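# Hang the loaded sealant gun on two curved hooks

## Task

Place the sealant gun, with its cartridge still loaded, onto the two curved hooks at the rear of the table so that it ends up hanging still, supported only by those hooks and with the cartridge still seated. Letting the gun drop more than a few centimetres usually counts as failure. When it is hanging, declare the job finished.

## Robot and tools

Robot: two seven-joint arms, left_arm and right_arm, each with a parallel gripper whose fingers can fold. Bases in the scene frame: left_arm at (+0.044, +0.419, +0.042) m, right_arm at (+0.013, -0.398, +0.042) m, both nearly unrotated.

Frames. Scene frame: origin at table-top height midway between the arms, +x out over the table, +y toward left_arm, +z up. Each arm reports its hand pose (end_effector_position in m, end_effector_quat_wxyz) in its own base frame. Gripper axes: fingers point along +z, the jaws open and close along y. The reported position is the middle of the closed pads (pads 66 mm long); fingertips extend roughly 33 mm past it when nearly closed, only 9 mm when fully open. Readings can be off by a few cm.

The 20-number row (used by execute_actions and move): numbers 1-10 for left_arm, 11-20 for right_arm, always all 20 even if one arm moves. Per arm: dx, dy, dz, rx, ry, rz, then gripper position, force_limit, speed, activate. dx..rz are an offset, not a pose: a shift from that arm's Hand target as it stood when the action or move began, along the Hand target's own axes. Scale: 1.0 = 0.6 m for dx/dy/dz and 180 degrees for the rotation vector rx/ry/rz; all in [-1, 1]. Six zeros means no new request for that arm. Gripper position: +1 fully open (140 mm), about -0.8 pads touch, -1 closes until blocked. force_limit -1..+1 (about 14 N up to 58 N grip on a small part; faster closes squeeze much harder). speed -1..+1 (about 30 to 250 mm/s). activate: keep 0; send 1 once only if fault reads 7 or 13. To leave a gripper unchanged, resend its last position, force_limit and speed (0 is a real command).

execute_actions(actions, cameras): actions is a list of actions; each action is up to 15 rows, one per 1/30 s step, and a short list repeats its last row to 15 steps. Every row of an action is measured from the same starting Hand target, not from the previous row; a new action starts from the then-current Hand target, so repeating an offset moves further. Empty list returns state plus images. cameras: list of names, ["all"] or [].

move(target, speed, blend, stop_force, zero, blocking, cameras): straight-line path for each gripper toward target, one row or a list of up to 15 rows, all offsets measured from the Hand targets at the move's start. speed: path top speed in m/s, 0.002 to 2, default 0.25 (one per target allowed). blend: corner rounding in m for lists, 0 = stop at each. stop_force: 20 to 40 N, ends an arm's path when it feels that much push; aim a few cm past the expected contact and go slowly; leave it out when backing off something, and do not rely on it while the gripper turns. zero: with stop_force, re-zero the force reading first (default true). blocking=false returns after about 0.5 s while the move runs (not allowed with stop_force). The result adds a move: line, e.g. done, off_target, moving, held, fault, plus limits such as paced or held. Moves do not avoid obstacles or the other arm; time cap 10 s.

wait(seconds 0-3600), stop() brakes a running move, zoom_image(camera, region [x0,y0,x1,y1] pixels, at most 504x504) on the latest image, clear_fault(arm) after a reported torque or force fault, finished_scene(scene = current scene number) to end and declare done.

Cameras: cam_head_left, cam_head_right, cam_high, cam_low, cam_left_wrist, cam_right_wrist, each 672x504.

Reading results: each step the controller clips the command to within 70 mm and 16 degrees of the measured pose, so Hand target is your last clipped command; the gripper may sit short of it, and the next execute_actions call asks for it again. object_status: 0 moving, 1 blocked while opening, 2 blocked while closing (a grip; check it after closing), 3 reached position or pads met. position_measured is in counts: 3 open, about 75 = 100 mm, 139 = 60 mm, 200 = 20 mm, 230 pads touching. To grip harder raise force_limit and nudge position (-1 to -0.98). Joint torques, External joint torques and Flange force (gripper x y z axes, includes held weight) hint at contact; "no reading" means no estimate. MOTOR HOT warns of overheating, which brakes the arm for 30-60 s.

Grip the gun near the fingertip quarter of the pads; deeper grips fold the fingers and can slip. Fingers pushed tip-first into a surface fold easily.

Avoid: any outside force on an arm, its tool or load reaching 40 N (force fault; the gun's weight counts), joint contact torques over limits (waist, shoulder 35, upper arm roll 32, elbow 30, forearm roll, wrist pitch, wrist roll 12 N m), joints leaving their ranges or overspeeding (torque fault). Move slowly near contact. Do not drop the gun, knock it off the table, release it while it moves, slam into the hooks or table, squeeze hard on a part still resting on something, swing the load fast, or let the grippers, wrist cameras or arms touch each other. Lower the gun gently so its handle or frame settles on both hooks, open slowly, check it hangs still with the cartridge in place, then back away and finish. Objects may occasionally be nudged.

Each tool is called by a JSON object that holds its "fn" and its "kwargs".

## Session

{"fn": "execute_actions", "kwargs": {"actions": []}}

Scene clock: 0.00 s.
left_arm: end_effector_position=(+0.4619, -0.3782, +0.1814) position_measured=3 object_status=3 fault=0 end_effector_quat_wxyz=(-0.113, +0.222, +0.963, +0.103) | right_arm: end_effector_position=(+0.6420, +0.1161, +0.2520) position_measured=3 object_status=3 fault=0 end_effector_quat_wxyz=(+0.001, +0.999, +0.011, +0.037)
Joint positions: left_arm=[-0.651 0.479 -0.092 -1.47 0.112 1.647 1.26] | right_arm=[0.162 0.233 0.026 -1.697 -0.022 2.002 -1.398]
Joint velocities: within noise
Joint torques (N m): no reading
External joint torques (N m): no reading
Flange force (N): no reading
Hand target: left_arm +0.4619, -0.3782, +0.1814; -0.113, +0.222, +0.963, +0.103 | right_arm +0.6420, +0.1161, +0.2520; +0.001, +0.999, +0.011, +0.037
Tool commands: left_gripper/position=+1.0 left_gripper/force_limit=+1.0 left_gripper/speed=+1.0 left_gripper/activate=+0.0 right_gripper/position=+1.0 right_gripper/force_limit=+1.0 right_gripper/speed=+1.0 right_gripper/activate=+0.0

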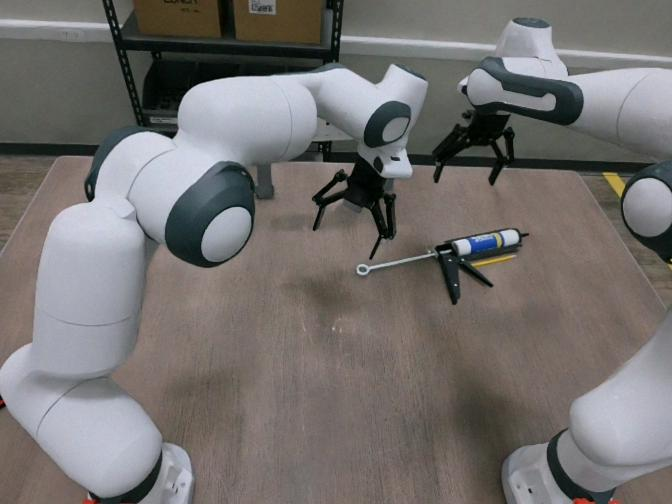

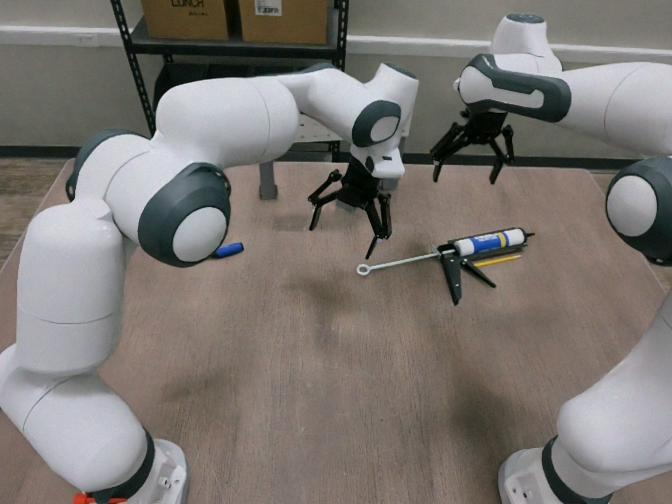

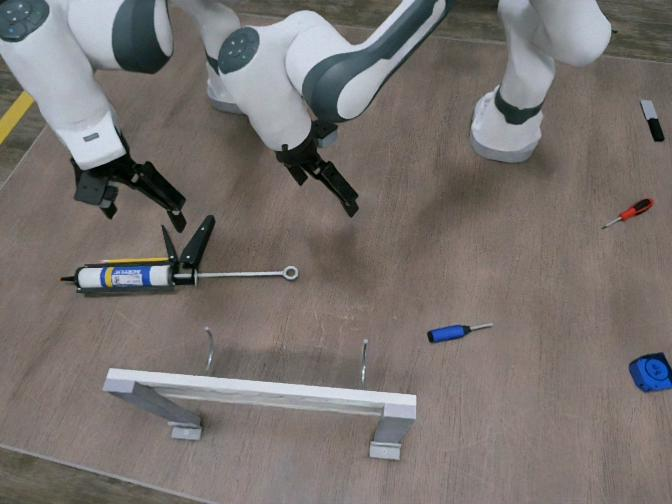

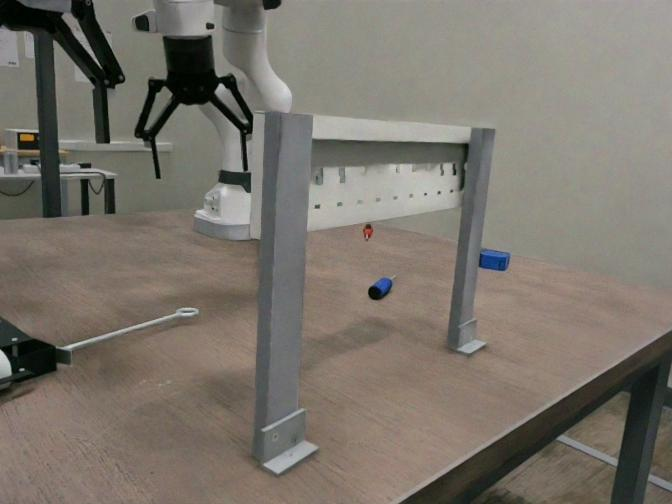

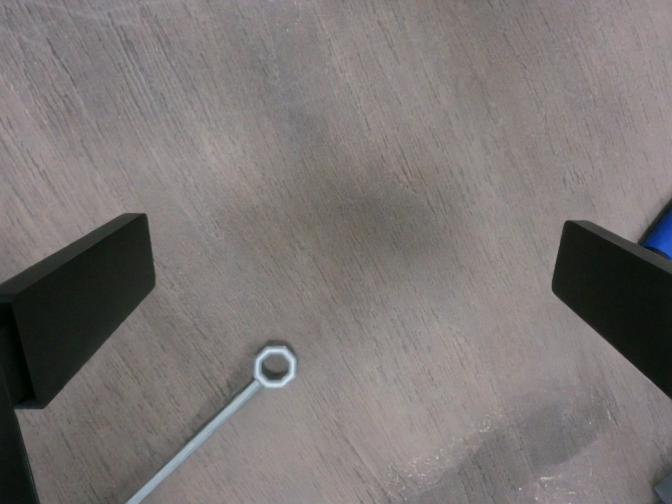

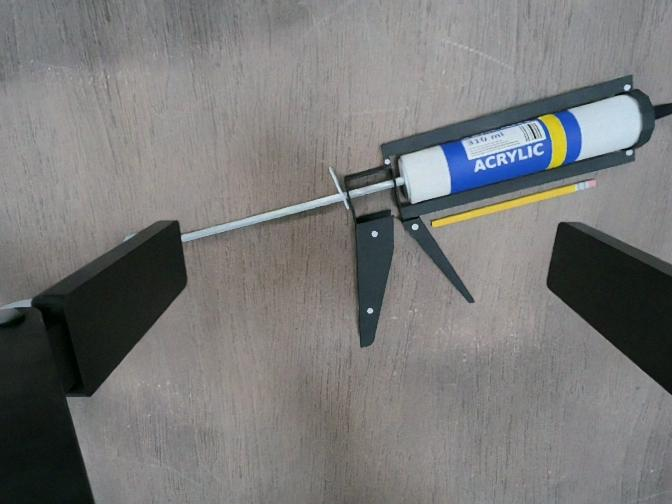

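{"fn": "zoom_image", "kwargs": {"camera": "cam_high", "region": [60, 200, 440, 480]}}

{"fn": "zoom_image", "kwargs": {"camera": "cam_head_right", "region": [200, 100, 560, 320]}}

{"fn": "zoom_image", "kwargs": {"camera": "cam_low", "region": [220, 80, 520, 480]}}

Scaled by 1.326 from the camera's image (finer frame: 960x720).

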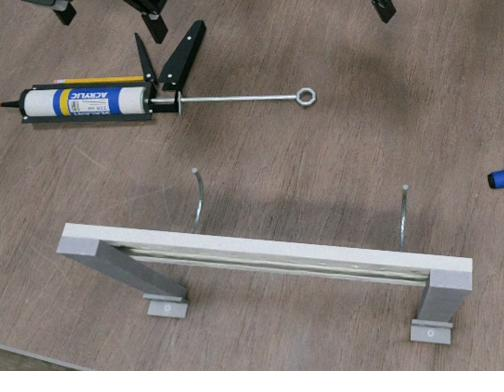

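Scaled by 1.400 from the camera's image (finer frame: 960x720).

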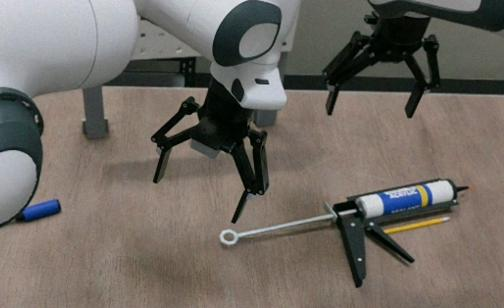

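Scaled by 1.260 from the camera's image (finer frame: 960x720).

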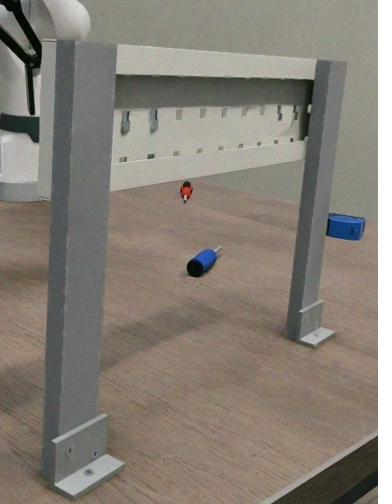

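{"fn": "zoom_image", "kwargs": {"camera": "cam_right_wrist", "region": [300, 60, 672, 360]}}

{"fn": "zoom_image", "kwargs": {"camera": "cam_head_right", "region": [340, 210, 560, 320]}}

{"fn": "zoom_image", "kwargs": {"camera": "cam_high", "region": [50, 200, 310, 350]}}

Scaled by 1.355 from the camera's image (finer frame: 960x720).

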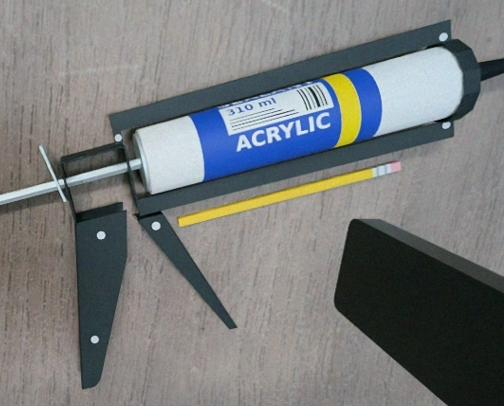

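Scaled by 2.291 from the camera's image (finer frame: 960x720).

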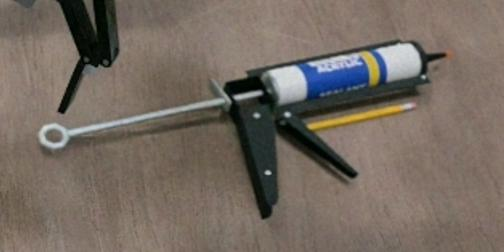

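Scaled by 1.938 from the camera's image (finer frame: 960x720).

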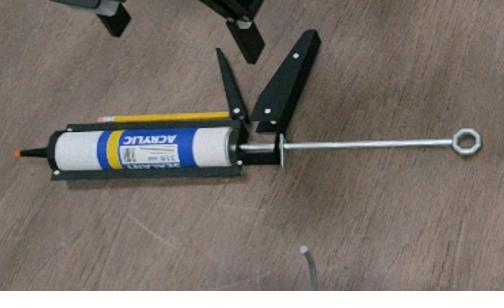

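{"fn": "move", "kwargs": {"target": [0.291, 0.170, -0.068, 0,0,0, 1,1,1,0, 0, 0.1333, 0, 0,0,0, 1,1,1,0], "cameras": ["cam_head_left","cam_head_right","cam_high","cam_low","cam_right_wrist","cam_left_wrist"]}}

Scene clock: 5.37 s.
left_arm: end_effector_position=(+0.3635, -0.2289, +0.2819) position_measured=3 object_status=3 fault=0 end_effector_quat_wxyz=(-0.110, +0.219, +0.964, +0.104) | right_arm: end_effector_position=(+0.6428, +0.0357, +0.2510) position_measured=3 object_status=3 fault=0 end_effector_quat_wxyz=(+0.002, +0.999, +0.007, +0.034)
Joint positions: left_arm=[-0.577 -0.122 -0.056 -2.022 0.096 1.614 1.368] | right_arm=[0.062 0.21 -0.004 -1.731 -0.007 2.01 -1.524]
Joint velocities: left_arm=[0 -0.001 0 0 0.001 0 0.006] | right_arm=[0 -0.001 0.001 -0.001 0 0 -0.006]
Joint torques (N m): left_arm=[-0.28 -26.73 -0.81 23.45 0.66 1.46 0.19] | right_arm=[-1.17 -40.65 0.35 25.17 1.42 2.97 -0.09]
External joint torques (N m): left_arm=[-0.3 1.04 -0.91 -0.69 -0.34 -0.18 0.17] | right_arm=[-1.38 -0.39 -0.02 0.01 0.6 0.13 -0.09]
Flange force (N): left_arm=[-1.0 -1.4 0.9] | right_arm=[-1.3 1.8 0.0]
Hand target: left_arm +0.3620, -0.2279, +0.2814; -0.113, +0.222, +0.963, +0.103 | right_arm +0.6438, +0.0361, +0.2522; +0.001, +0.999, +0.011, +0.037
Off the commanded pose: left_arm 0.002 m, 1 deg | right_arm 0.002 m, 1 deg.
move: done

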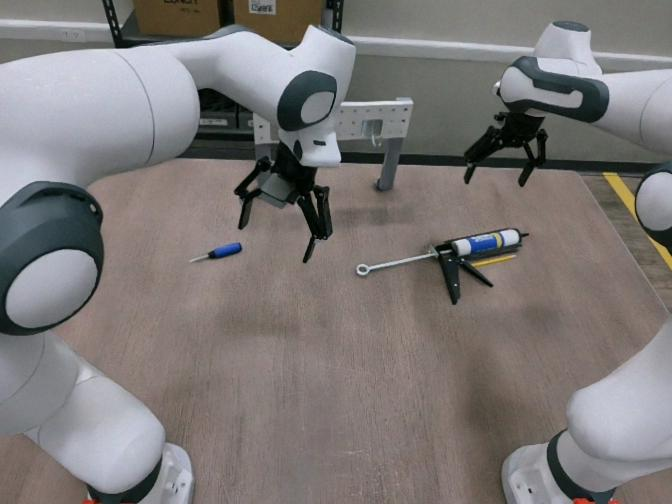

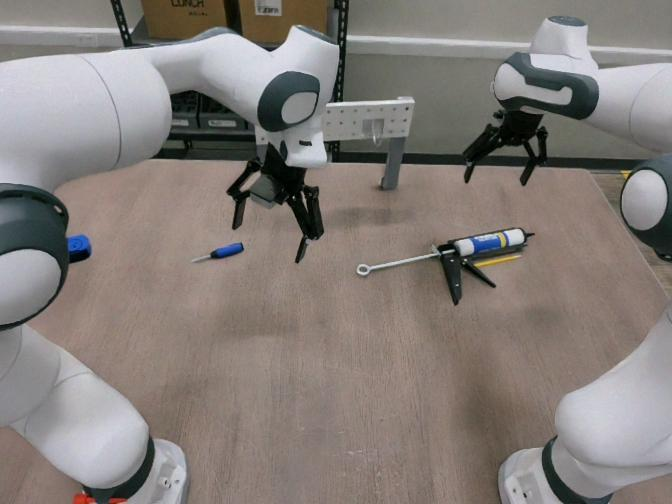

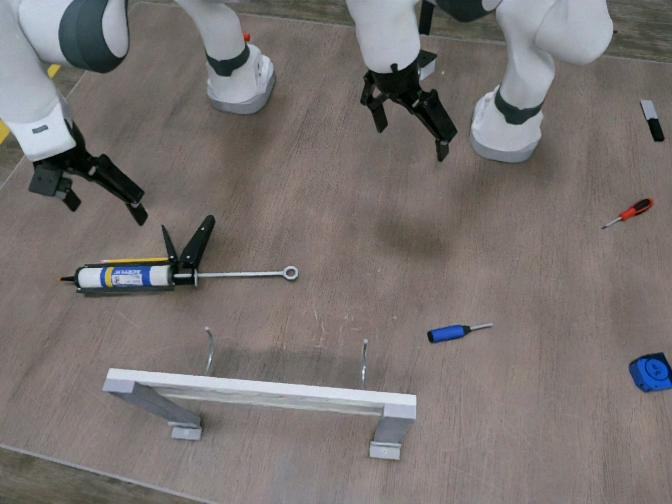

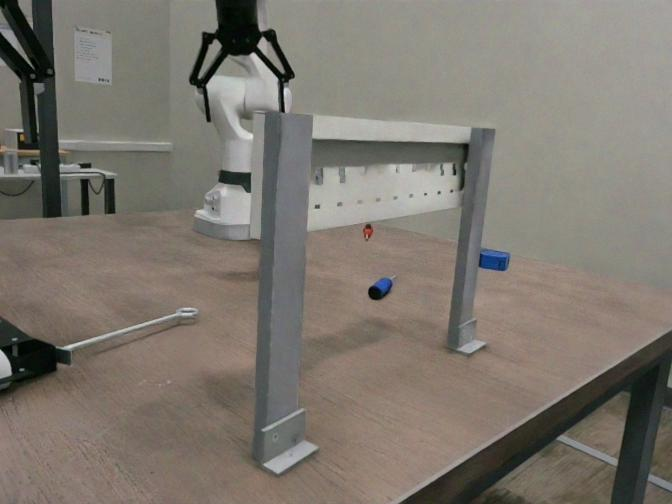

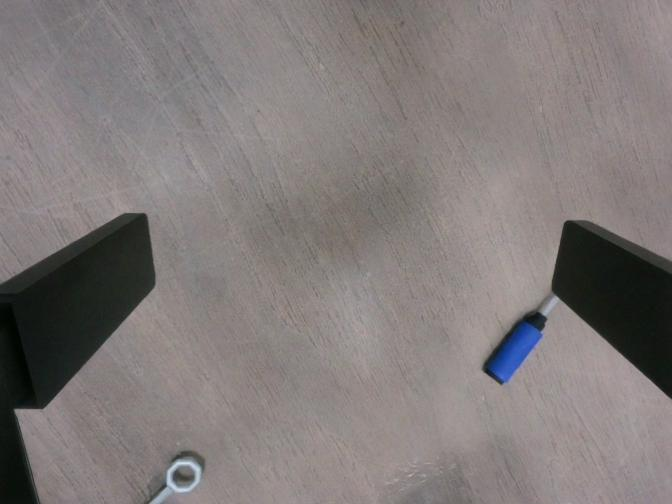

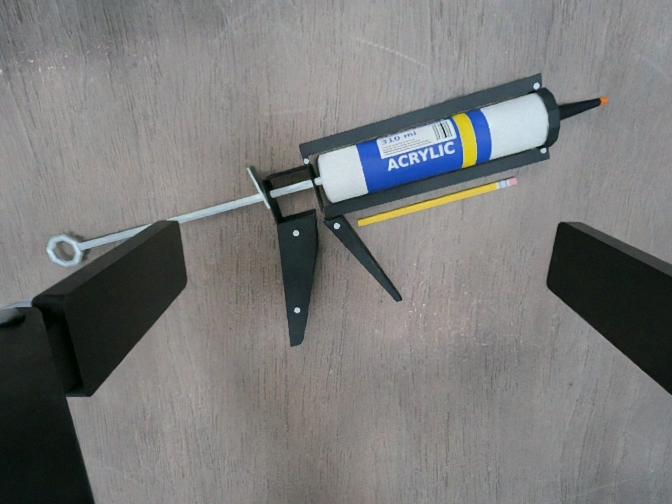

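{"fn": "move", "kwargs": {"target": [-0.017, -0.048, -0.234, 0.007,-0.317,-0.164, 1,1,1,0, -0.0123, 0, 0.166, 0,0,0, 1,1,1,0], "cameras": ["cam_head_left","cam_head_right","cam_high","cam_right_wrist","cam_left_wrist"]}}

Scene clock: 11.40 s.
left_arm: end_effector_position=(+0.3819, -0.2922, +0.4083) position_measured=3 object_status=3 fault=0 end_effector_quat_wxyz=(+0.381, +0.005, +0.924, +0.002) | right_arm: end_effector_position=(+0.6432, +0.0361, +0.1534) position_measured=3 object_status=3 fault=0 end_effector_quat_wxyz=(+0.002, +0.999, +0.009, +0.036)
Joint positions: left_arm=[-0.288 -0.85 -0.528 -2.562 0.188 2.374 0.708] | right_arm=[0.062 0.29 -0.004 -1.877 -0.007 2.239 -1.526]
Joint velocities: left_arm=[0.001 0 0 0 0 0.001 -0.006] | right_arm=[within noise]
Joint torques (N m): left_arm=[0.16 -2.57 8.24 23.08 0.13 3.17 -0.22] | right_arm=[-1.18 -41.13 0.04 24.44 1.3 2.98 -0.09]
External joint torques (N m): left_arm=[0.16 0.03 -1.35 -0.92 -0.45 0.23 -0.2] | right_arm=[-1.13 0.37 -0.16 0.48 0.58 0.16 -0.1]
Flange force (N): left_arm=[3.5 -1.7 2.1] | right_arm=[2.9 1.6 0.5]
Hand target: left_arm +0.3820, -0.2924, +0.4083; +0.382, +0.001, +0.924, +0.000 | right_arm +0.6437, +0.0359, +0.1523; +0.001, +0.999, +0.011, +0.037
Off the commanded pose: left_arm 0.000 m, 1 deg | right_arm 0.001 m, 0 deg.
move: done
Images, in order (width x height): cam_head_left 672x504, cam_head_right 672x504, cam_high 672x504, cam_left_wrist 672x504, cam_right_wrist 672x504.

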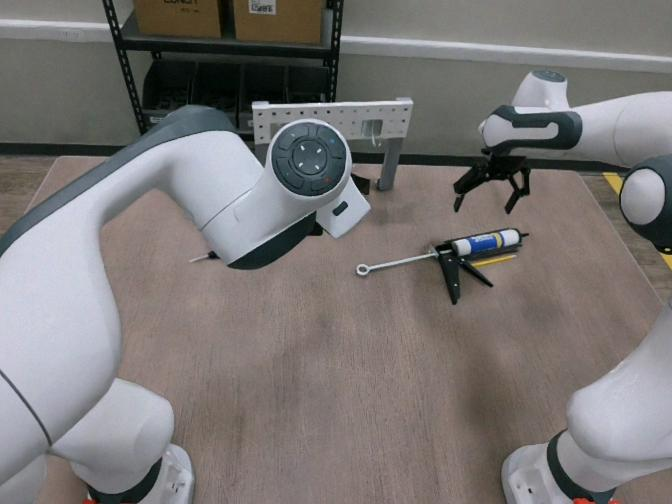

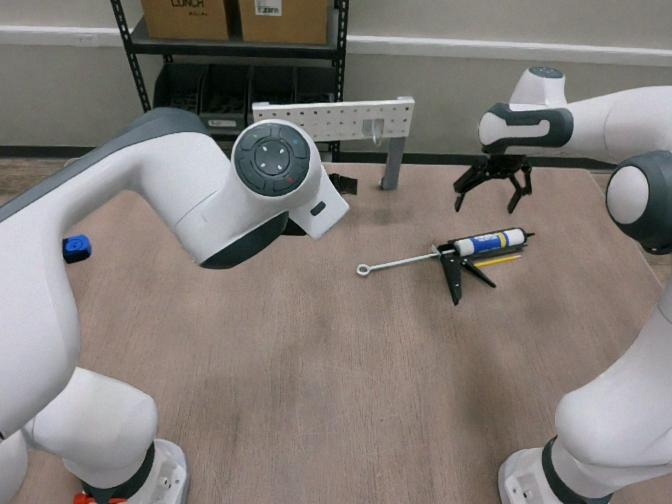

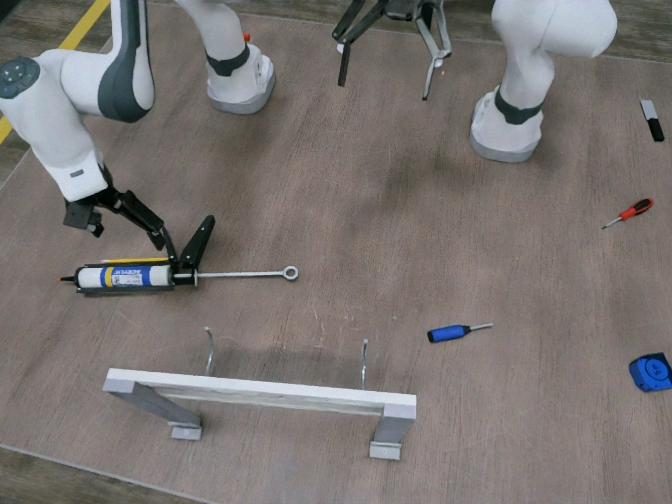

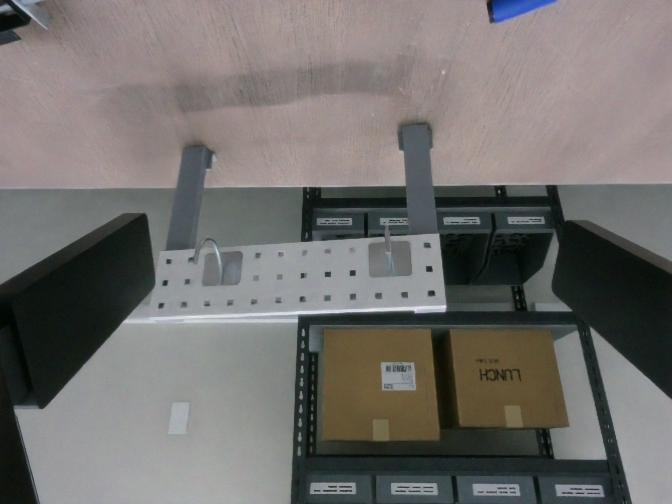

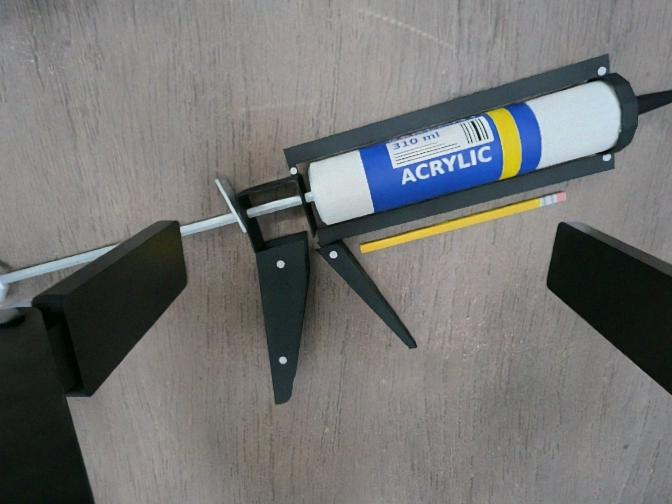

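{"fn": "zoom_image", "kwargs": {"camera": "cam_left_wrist", "region": [140, 110, 460, 350]}}

{"fn": "zoom_image", "kwargs": {"camera": "cam_head_left", "region": [240, 80, 440, 230]}}

{"fn": "zoom_image", "kwargs": {"camera": "cam_right_wrist", "region": [200, 40, 672, 394]}}

Scaled by 1.575 from the camera's image (finer frame: 960x720).

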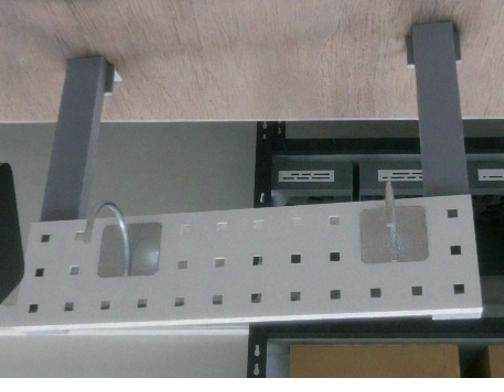

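Scaled by 2.520 from the camera's image (finer frame: 960x720).

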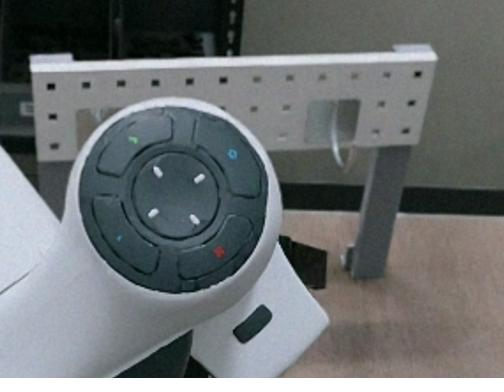

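Scaled by 1.068 from the camera's image (finer frame: 960x720).

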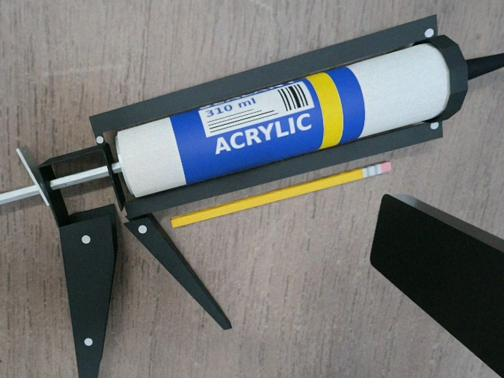

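{"fn": "move", "kwargs": {"target": [-0.0354,-0.0833,0.271,0,0,0, 1,1,1,0, -0.0366,0.0758,-0.0026, -0.0145,-0.0207,0.414, 1,1,1,0], "cameras": ["cam_head_left","cam_high","cam_left_wrist","cam_right_wrist"]}}

Scene clock: 20.10 s.
left_arm: end_effector_position=(+0.5114, -0.3412, +0.3064) position_measured=3 object_status=3 fault=0 end_effector_quat_wxyz=(+0.381, +0.004, +0.925, +0.003) | right_arm: end_effector_position=(+0.6240, -0.0109, +0.1540) position_measured=3 object_status=3 fault=0 end_effector_quat_wxyz=(-0.001, +0.805, -0.593, +0.002)
Joint positions: left_arm=[0.279 -0.43 -0.957 -2.421 0.401 2.744 0.511] | right_arm=[0.312 0.302 -0.358 -1.864 0.125 2.15 -0.4]
Joint velocities: left_arm=[within noise] | right_arm=[0 0 0 0 0 0 0.008]
Joint torques (N m): left_arm=[0.12 -6.85 8.79 23.43 -0.93 2.86 -0.25] | right_arm=[-0.23 -39 -3.7 25.17 1.23 2.3 0.25]
External joint torques (N m): left_arm=[0.2 0.33 -1.29 -0.01 -0.51 0.19 -0.23] | right_arm=[-0.16 1.24 -0.4 1.22 0.58 -0.34 0.25]
Flange force (N): left_arm=[0.5 -5.3 5.4] | right_arm=[3.2 -9.4 -0.4]
Hand target: left_arm +0.5118, -0.3425, +0.3082; +0.382, +0.001, +0.924, +0.000 | right_arm +0.6227, -0.0101, +0.1524; +0.000, +0.802, -0.597, +0.000
Off the commanded pose: left_arm 0.002 m, 1 deg | right_arm 0.002 m, 1 deg.
move: done

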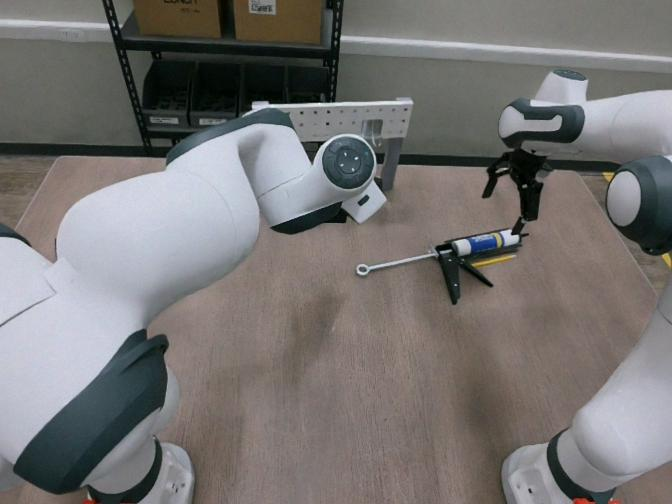

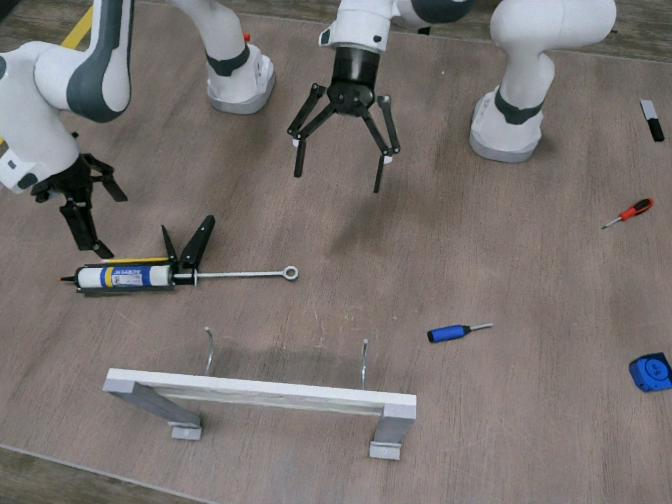

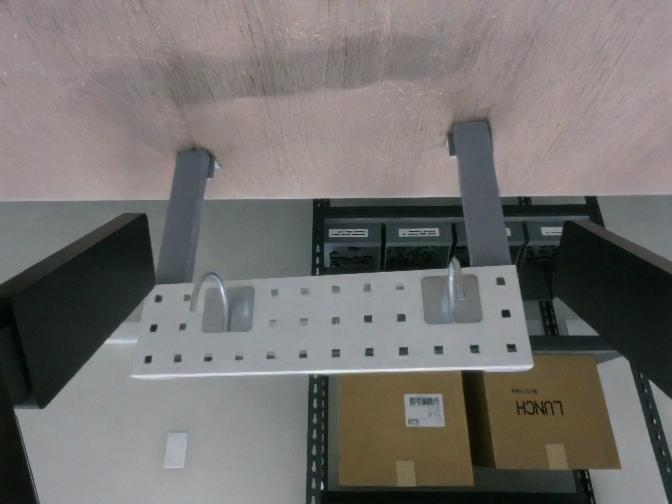

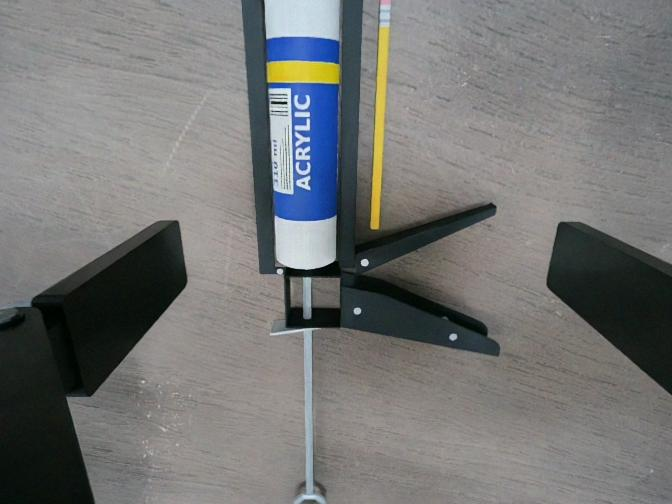

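{"fn": "zoom_image", "kwargs": {"camera": "cam_left_wrist", "region": [130, 110, 550, 390]}}

{"fn": "move", "kwargs": {"target": [0,0,0,0,0,0, 1,1,1,0, -0.0167,-0.075,0.1, 0,0,0, 1,1,1,0], "cameras": ["cam_right_wrist"]}}

Scaled by 1.200 from the camera's image (finer frame: 960x720).

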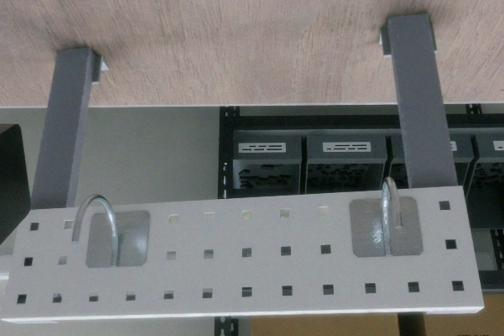

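Scene clock: 22.47 s.
left_arm: end_effector_position=(+0.5114, -0.3412, +0.3064) position_measured=3 object_status=3 fault=0 end_effector_quat_wxyz=(+0.381, +0.004, +0.925, +0.003) | right_arm: end_effector_position=(+0.6612, +0.0138, +0.0921) position_measured=3 object_status=3 fault=0 end_effector_quat_wxyz=(+0.002, +0.805, -0.593, -0.002)
Joint positions: left_arm=[0.279 -0.43 -0.957 -2.421 0.401 2.744 0.51] | right_arm=[0.305 0.5 -0.325 -1.735 0.19 2.198 -0.397]
Joint torques (N m): left_arm=[0.06 -6.84 8.78 23.44 -0.85 2.85 -0.21] | right_arm=[-0.87 -45.33 -5.18 24.5 1.23 2.77 0.25]
External joint torques (N m): left_arm=[0.06 0.42 -1.4 -0.07 -0.43 0.17 -0.19] | right_arm=[-0.7 0.34 -0.35 1.3 0.61 0.17 0.25]
Flange force (N): left_arm=[0.6 -5.4 5.5] | right_arm=[2.8 -7.1 0.2]
Hand target: left_arm +0.5118, -0.3425, +0.3082; +0.382, +0.001, +0.924, +0.000 | right_arm +0.6629, +0.0125, +0.0924; +0.000, +0.802, -0.597, +0.000
Off the commanded pose: left_arm 0.002 m, 1 deg | right_arm 0.002 m, 1 deg.
move: done

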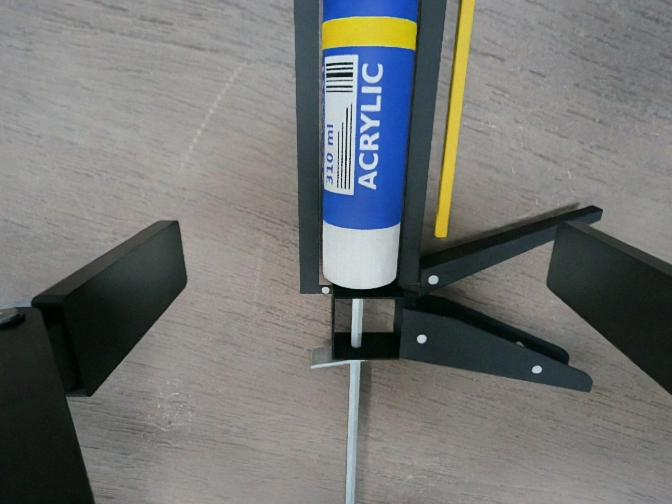

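{"fn": "move", "kwargs": {"target": [0,0,0,0,0,0, 1,1,1,0, 0,-0.003,0.124, 0,0,0.0106, 0.42,0,0,0], "speed": 0.12, "cameras": ["cam_right_wrist","cam_head_right","cam_high"]}}

{"fn": "zoom_image", "kwargs": {"camera": "cam_head_right", "region": [420, 150, 580, 310]}}

{"fn": "zoom_image", "kwargs": {"camera": "cam_high", "region": [0, 120, 320, 360]}}

Scene clock: 25.47 s.
left_arm: end_effector_position=(+0.5114, -0.3412, +0.3064) position_measured=3 object_status=3 fault=0 end_effector_quat_wxyz=(+0.381, +0.004, +0.925, +0.003) | right_arm: end_effector_position=(+0.6629, +0.0136, +0.0179) position_measured=76 object_status=3 fault=0 end_effector_quat_wxyz=(+0.002, +0.794, -0.607, -0.002)
Joint positions: left_arm=[0.279 -0.43 -0.957 -2.421 0.401 2.744 0.51] | right_arm=[0.297 0.622 -0.311 -1.749 0.248 2.327 -0.396]
Joint velocities: left_arm=[within noise] | right_arm=[0.001 0 -0.001 0.001 0.002 0.004 0]
Joint torques (N m): left_arm=[0.04 -6.8 8.84 23.51 -0.82 2.82 -0.25] | right_arm=[-0.68 -47.34 -5.67 23.19 1.17 2.7 0.18]
External joint torques (N m): left_arm=[0.14 0.47 -1.23 0.01 -0.4 0.14 -0.23] | right_arm=[-0.76 0.5 -0.17 1.17 0.61 0.08 0.18]
Flange force (N): left_arm=[0.2 -5.4 5.5] | right_arm=[2.6 -7.0 1.4]
Hand target: left_arm +0.5118, -0.3425, +0.3082; +0.382, +0.001, +0.924, +0.000 | right_arm +0.6645, +0.0131, +0.0180; +0.000, +0.792, -0.610, -0.001
Off the commanded pose: left_arm 0.002 m, 1 deg | right_arm 0.002 m, 0 deg.
move: done
Images, in order (width x height): cam_head_right 672x504, cam_high 672x504, cam_right_wrist 672x504.

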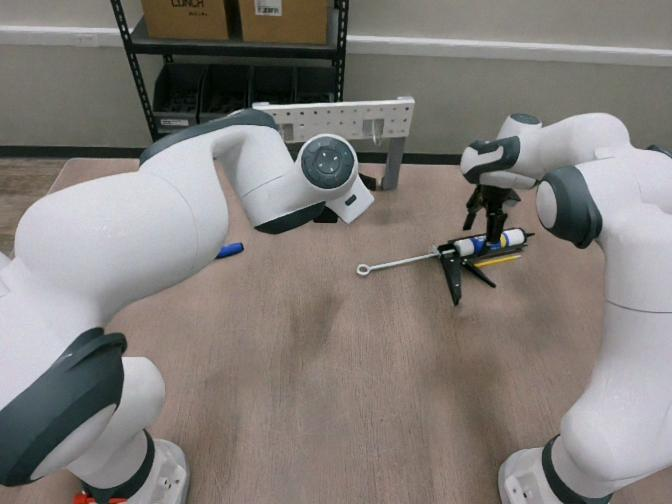

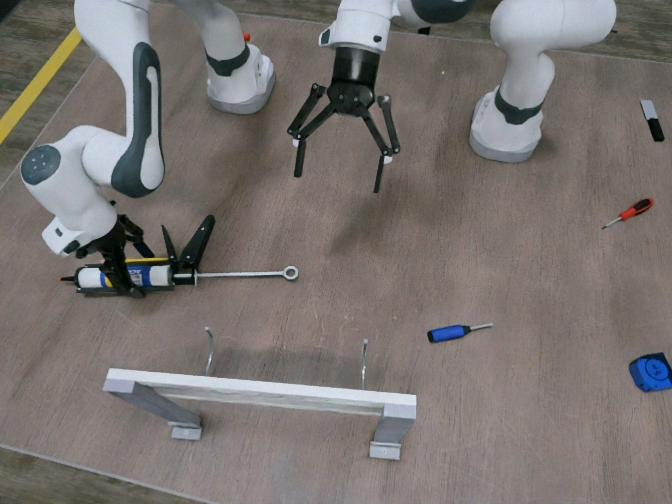

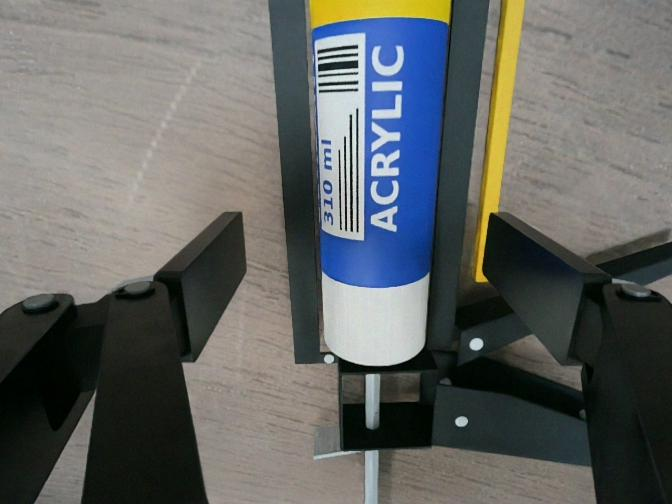

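Scaled by 3.150 from the camera's image (finer frame: 960x720).

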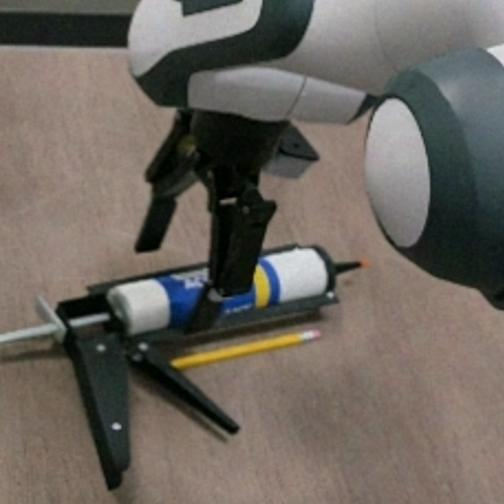

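Scaled by 1.575 from the camera's image (finer frame: 960x720).

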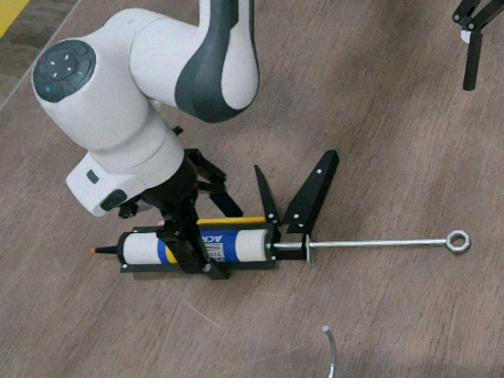

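{"fn": "move", "kwargs": {"target": [0,0,0,0,0,0, 1,1,1,0, 0,0.003,0.028, 0,0,0, 0.42,0,-1,0], "speed": 0.1}}

{"fn": "execute_actions", "kwargs": {"actions": [[[0,0,0,0,0,0, 1,1,1,0, 0,0,0,0,0,0, -1,0,-1,0]],[[0,0,0,0,0,0, 1,1,1,0, 0,0,0,0,0,0, -1,0,-1,0]]], "cameras": ["cam_right_wrist","cam_head_right"]}}

Scene clock: 26.67 s.
left_arm: end_effector_position=(+0.5114, -0.3412, +0.3064) position_measured=3 object_status=3 fault=0 end_effector_quat_wxyz=(+0.381, +0.004, +0.925, +0.003) | right_arm: end_effector_position=(+0.6615, +0.0127, +0.0014) position_measured=76 object_status=3 fault=0 end_effector_quat_wxyz=(+0.002, +0.792, -0.610, -0.002)
Joint positions: left_arm=[0.279 -0.43 -0.957 -2.421 0.401 2.744 0.51] | right_arm=[0.294 0.647 -0.305 -1.756 0.259 2.359 -0.396]
Joint velocities: left_arm=[within noise] | right_arm=[0 -0.001 -0.001 -0.002 0.001 0.004 0.002]
Joint torques (N m): left_arm=[0.01 -6.81 8.85 23.5 -0.84 2.82 -0.24] | right_arm=[-1.19 -47.52 -5.31 22.54 1.15 2.74 0.05]
External joint torques (N m): left_arm=[0.05 0.42 -1.29 0 -0.42 0.14 -0.22] | right_arm=[-1.1 0.38 0.4 1.04 0.61 0.14 0.05]
Flange force (N): left_arm=[0.4 -5.2 5.1] | right_arm=[3.0 -6.1 2.0]
Hand target: left_arm +0.5118, -0.3425, +0.3082; +0.382, +0.001, +0.924, +0.000 | right_arm +0.6628, +0.0126, +0.0012; +0.000, +0.792, -0.610, -0.001
Off the commanded pose: left_arm 0.002 m, 1 deg | right_arm 0.001 m, 0 deg.
move: done

Scene clock: 27.87 s.
left_arm: end_effector_position=(+0.5114, -0.3412, +0.3064) position_measured=3 object_status=3 fault=0 end_effector_quat_wxyz=(+0.381, +0.004, +0.925, +0.003) | right_arm: end_effector_position=(+0.6613, +0.0123, +0.0013) position_measured=111 object_status=0 fault=0 end_effector_quat_wxyz=(+0.002, +0.792, -0.611, -0.002)
Joint positions: left_arm=[0.279 -0.43 -0.957 -2.421 0.401 2.744 0.51] | right_arm=[0.293 0.647 -0.305 -1.756 0.259 2.359 -0.396]
Joint torques (N m): left_arm=[0.1 -6.89 8.87 23.49 -0.84 2.85 -0.23] | right_arm=[-0.98 -46.58 -5.22 22.96 1.11 3.55 0.09]
External joint torques (N m): left_arm=[0.12 0.27 -1.25 0.11 -0.43 0.19 -0.21] | right_arm=[-1.06 1.51 0.37 1.3 0.57 0.92 0.09]
External joint torques at the end of the 1st action: left_arm=[0.1 0.41 -1.28 -0.03 -0.42 0.18 -0.2] | right_arm=[-0.92 0.39 0.26 1.7 0.55 0.89 0.08]
Flange force (N): left_arm=[0.3 -5.2 5.1] | right_arm=[3.4 -8.6 5.2]
Flange force at the end of the 1st action (N): left_arm=[0.5 -5.1 5.3] | right_arm=[3.0 -7.5 3.1]
Hand target: left_arm +0.5118, -0.3425, +0.3082; +0.382, +0.001, +0.924, +0.000 | right_arm +0.6628, +0.0126, +0.0012; +0.000, +0.792, -0.610, -0.001
Off the commanded pose: left_arm 0.002 m, 1 deg | right_arm 0.002 m, 0 deg.
Images, in order (width x height): cam_head_right 672x504, cam_right_wrist 672x504.

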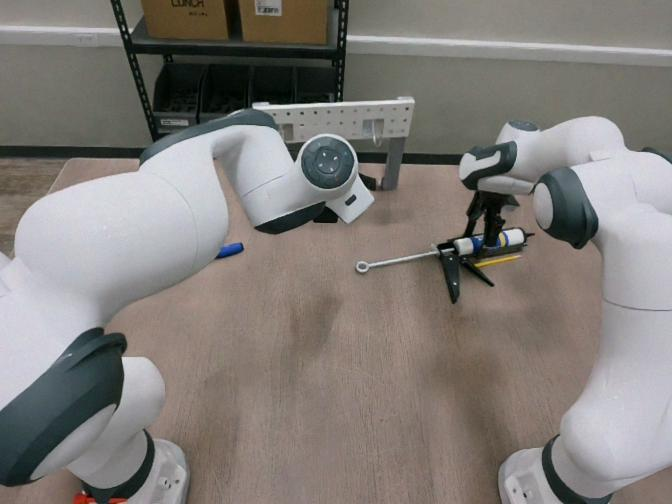

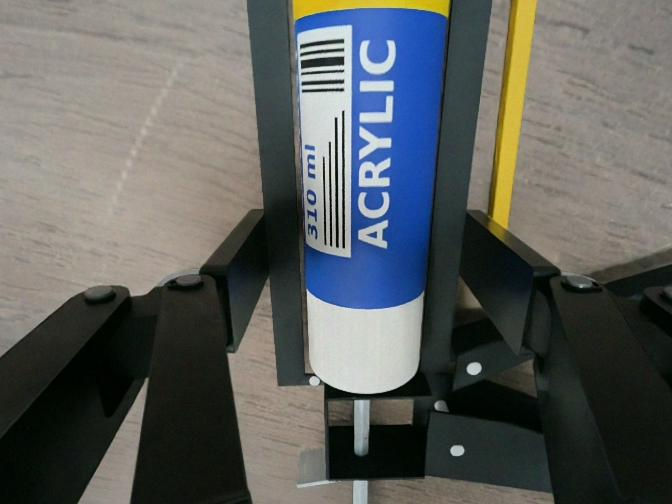

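{"fn": "wait", "kwargs": {"seconds": 1.0, "cameras": ["cam_right_wrist"]}}

Scene clock: 29.00 s.
left_arm: end_effector_position=(+0.5114, -0.3412, +0.3064) position_measured=3 object_status=3 fault=0 end_effector_quat_wxyz=(+0.381, +0.004, +0.925, +0.003) | right_arm: end_effector_position=(+0.6613, +0.0123, +0.0013) position_measured=111 object_status=2 fault=0 end_effector_quat_wxyz=(+0.002, +0.792, -0.611, -0.002)
Joint positions: left_arm=[0.279 -0.43 -0.957 -2.421 0.401 2.744 0.51] | right_arm=[0.293 0.647 -0.305 -1.756 0.259 2.359 -0.396]
Joint torques (N m): left_arm=[0.12 -6.84 8.84 23.47 -0.84 2.86 -0.19] | right_arm=[-1 -46.64 -5.21 22.94 1.12 3.56 0.12]
External joint torques (N m): left_arm=[0.09 0.36 -1.35 0.02 -0.42 0.2 -0.17] | right_arm=[-1.08 1.44 0.39 1.29 0.57 0.93 0.12]
Flange force (N): left_arm=[0.4 -5.3 5.4] | right_arm=[3.4 -8.4 5.1]
Hand target: left_arm +0.5118, -0.3425, +0.3082; +0.382, +0.001, +0.924, +0.000 | right_arm +0.6628, +0.0126, +0.0012; +0.000, +0.792, -0.610, -0.001
Tool commands: left_gripper/position=+1.0 left_gripper/force_limit=+1.0 left_gripper/speed=+1.0 left_gripper/activate=+0.0 right_gripper/position=-1.0 right_gripper/force_limit=+0.0 right_gripper/speed=-1.0 right_gripper/activate=+0.0
Off the commanded pose: left_arm 0.002 m, 1 deg | right_arm 0.002 m, 0 deg.
wait: 1.00 s; at rest by 0.03 s

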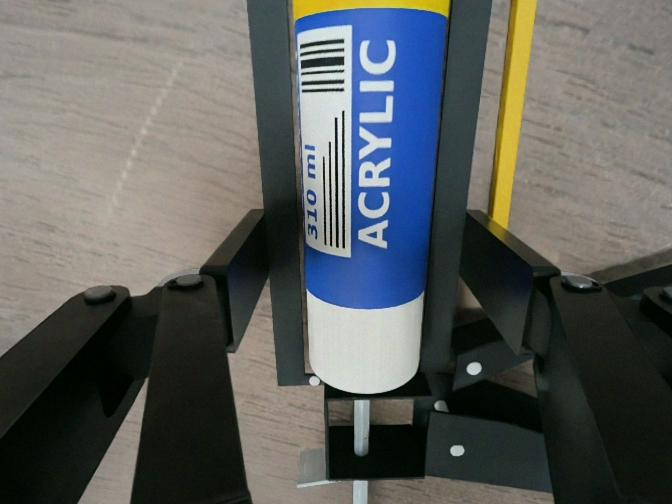

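{"fn": "move", "kwargs": {"target": [0.0825,0.467,-0.271,0,0,0, 1,1,1,0, 0,0,-0.167, 0,0,0, -1,0,-1,0], "speed": 0.15, "cameras": ["cam_right_wrist","cam_head_right","cam_high"]}}

Scene clock: 34.63 s.
left_arm: end_effector_position=(+0.3630, -0.0626, +0.3896) position_measured=3 object_status=3 fault=0 end_effector_quat_wxyz=(+0.383, -0.004, +0.924, -0.002) | right_arm: end_effector_position=(+0.6566, +0.0120, +0.0903) position_measured=111 object_status=2 fault=0 end_effector_quat_wxyz=(+0.006, +0.794, -0.608, -0.007)
Joint positions: left_arm=[-0.348 -1.4 0.025 -2.95 0.343 2.281 1.104] | right_arm=[0.335 0.506 -0.362 -1.735 0.211 2.182 -0.374]
Joint velocities: left_arm=[0 0 0.001 0 0 -0.002 0.007] | right_arm=[within noise]
Joint torques (N m): left_arm=[-0.6 7.58 -1.89 24.33 1.2 3.08 0.17] | right_arm=[-0.14 -51.66 -6.83 28.4 0.57 2.89 0.27]
External joint torques (N m): left_arm=[-0.61 -0.53 -0.49 -0.66 0.37 -0.29 0.19] | right_arm=[-0.22 -6.01 -1.54 5.16 -0.06 0.31 0.27]
Flange force (N): left_arm=[4.8 0.3 -2.3] | right_arm=[1.3 -5.1 -11.6]
Hand target: left_arm +0.3622, -0.0621, +0.3884; +0.382, +0.001, +0.924, +0.000 | right_arm +0.6629, +0.0126, +0.1014; +0.000, +0.792, -0.610, -0.001
Off the commanded pose: left_arm 0.002 m, 1 deg | right_arm 0.013 m, 1 deg.
move: off_target (right_arm)
Images, in order (width x height): cam_head_right 672x504, cam_high 672x504, cam_right_wrist 672x504.

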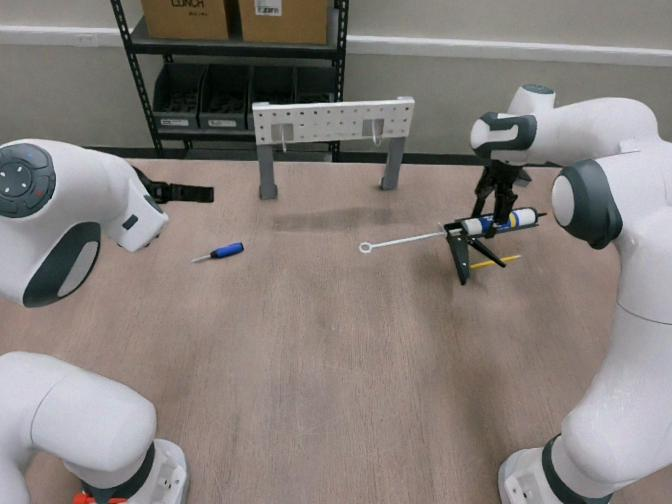

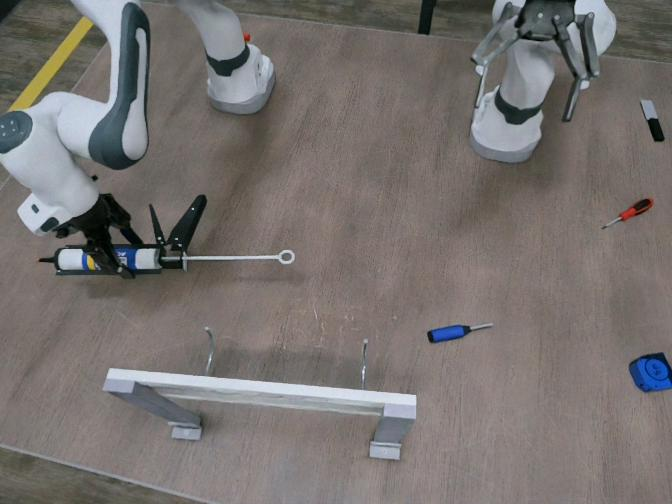

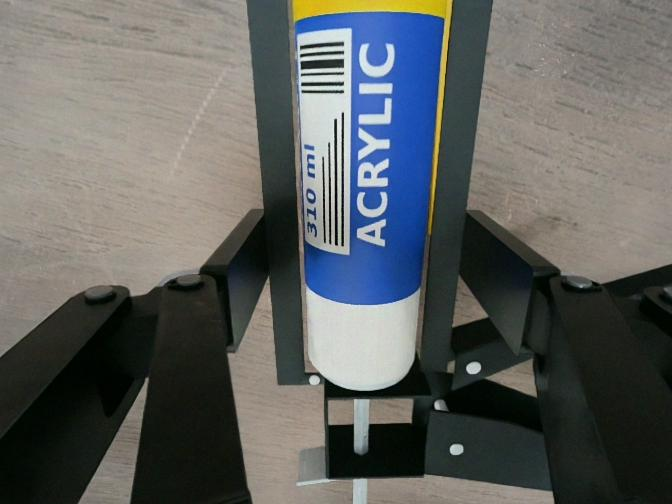

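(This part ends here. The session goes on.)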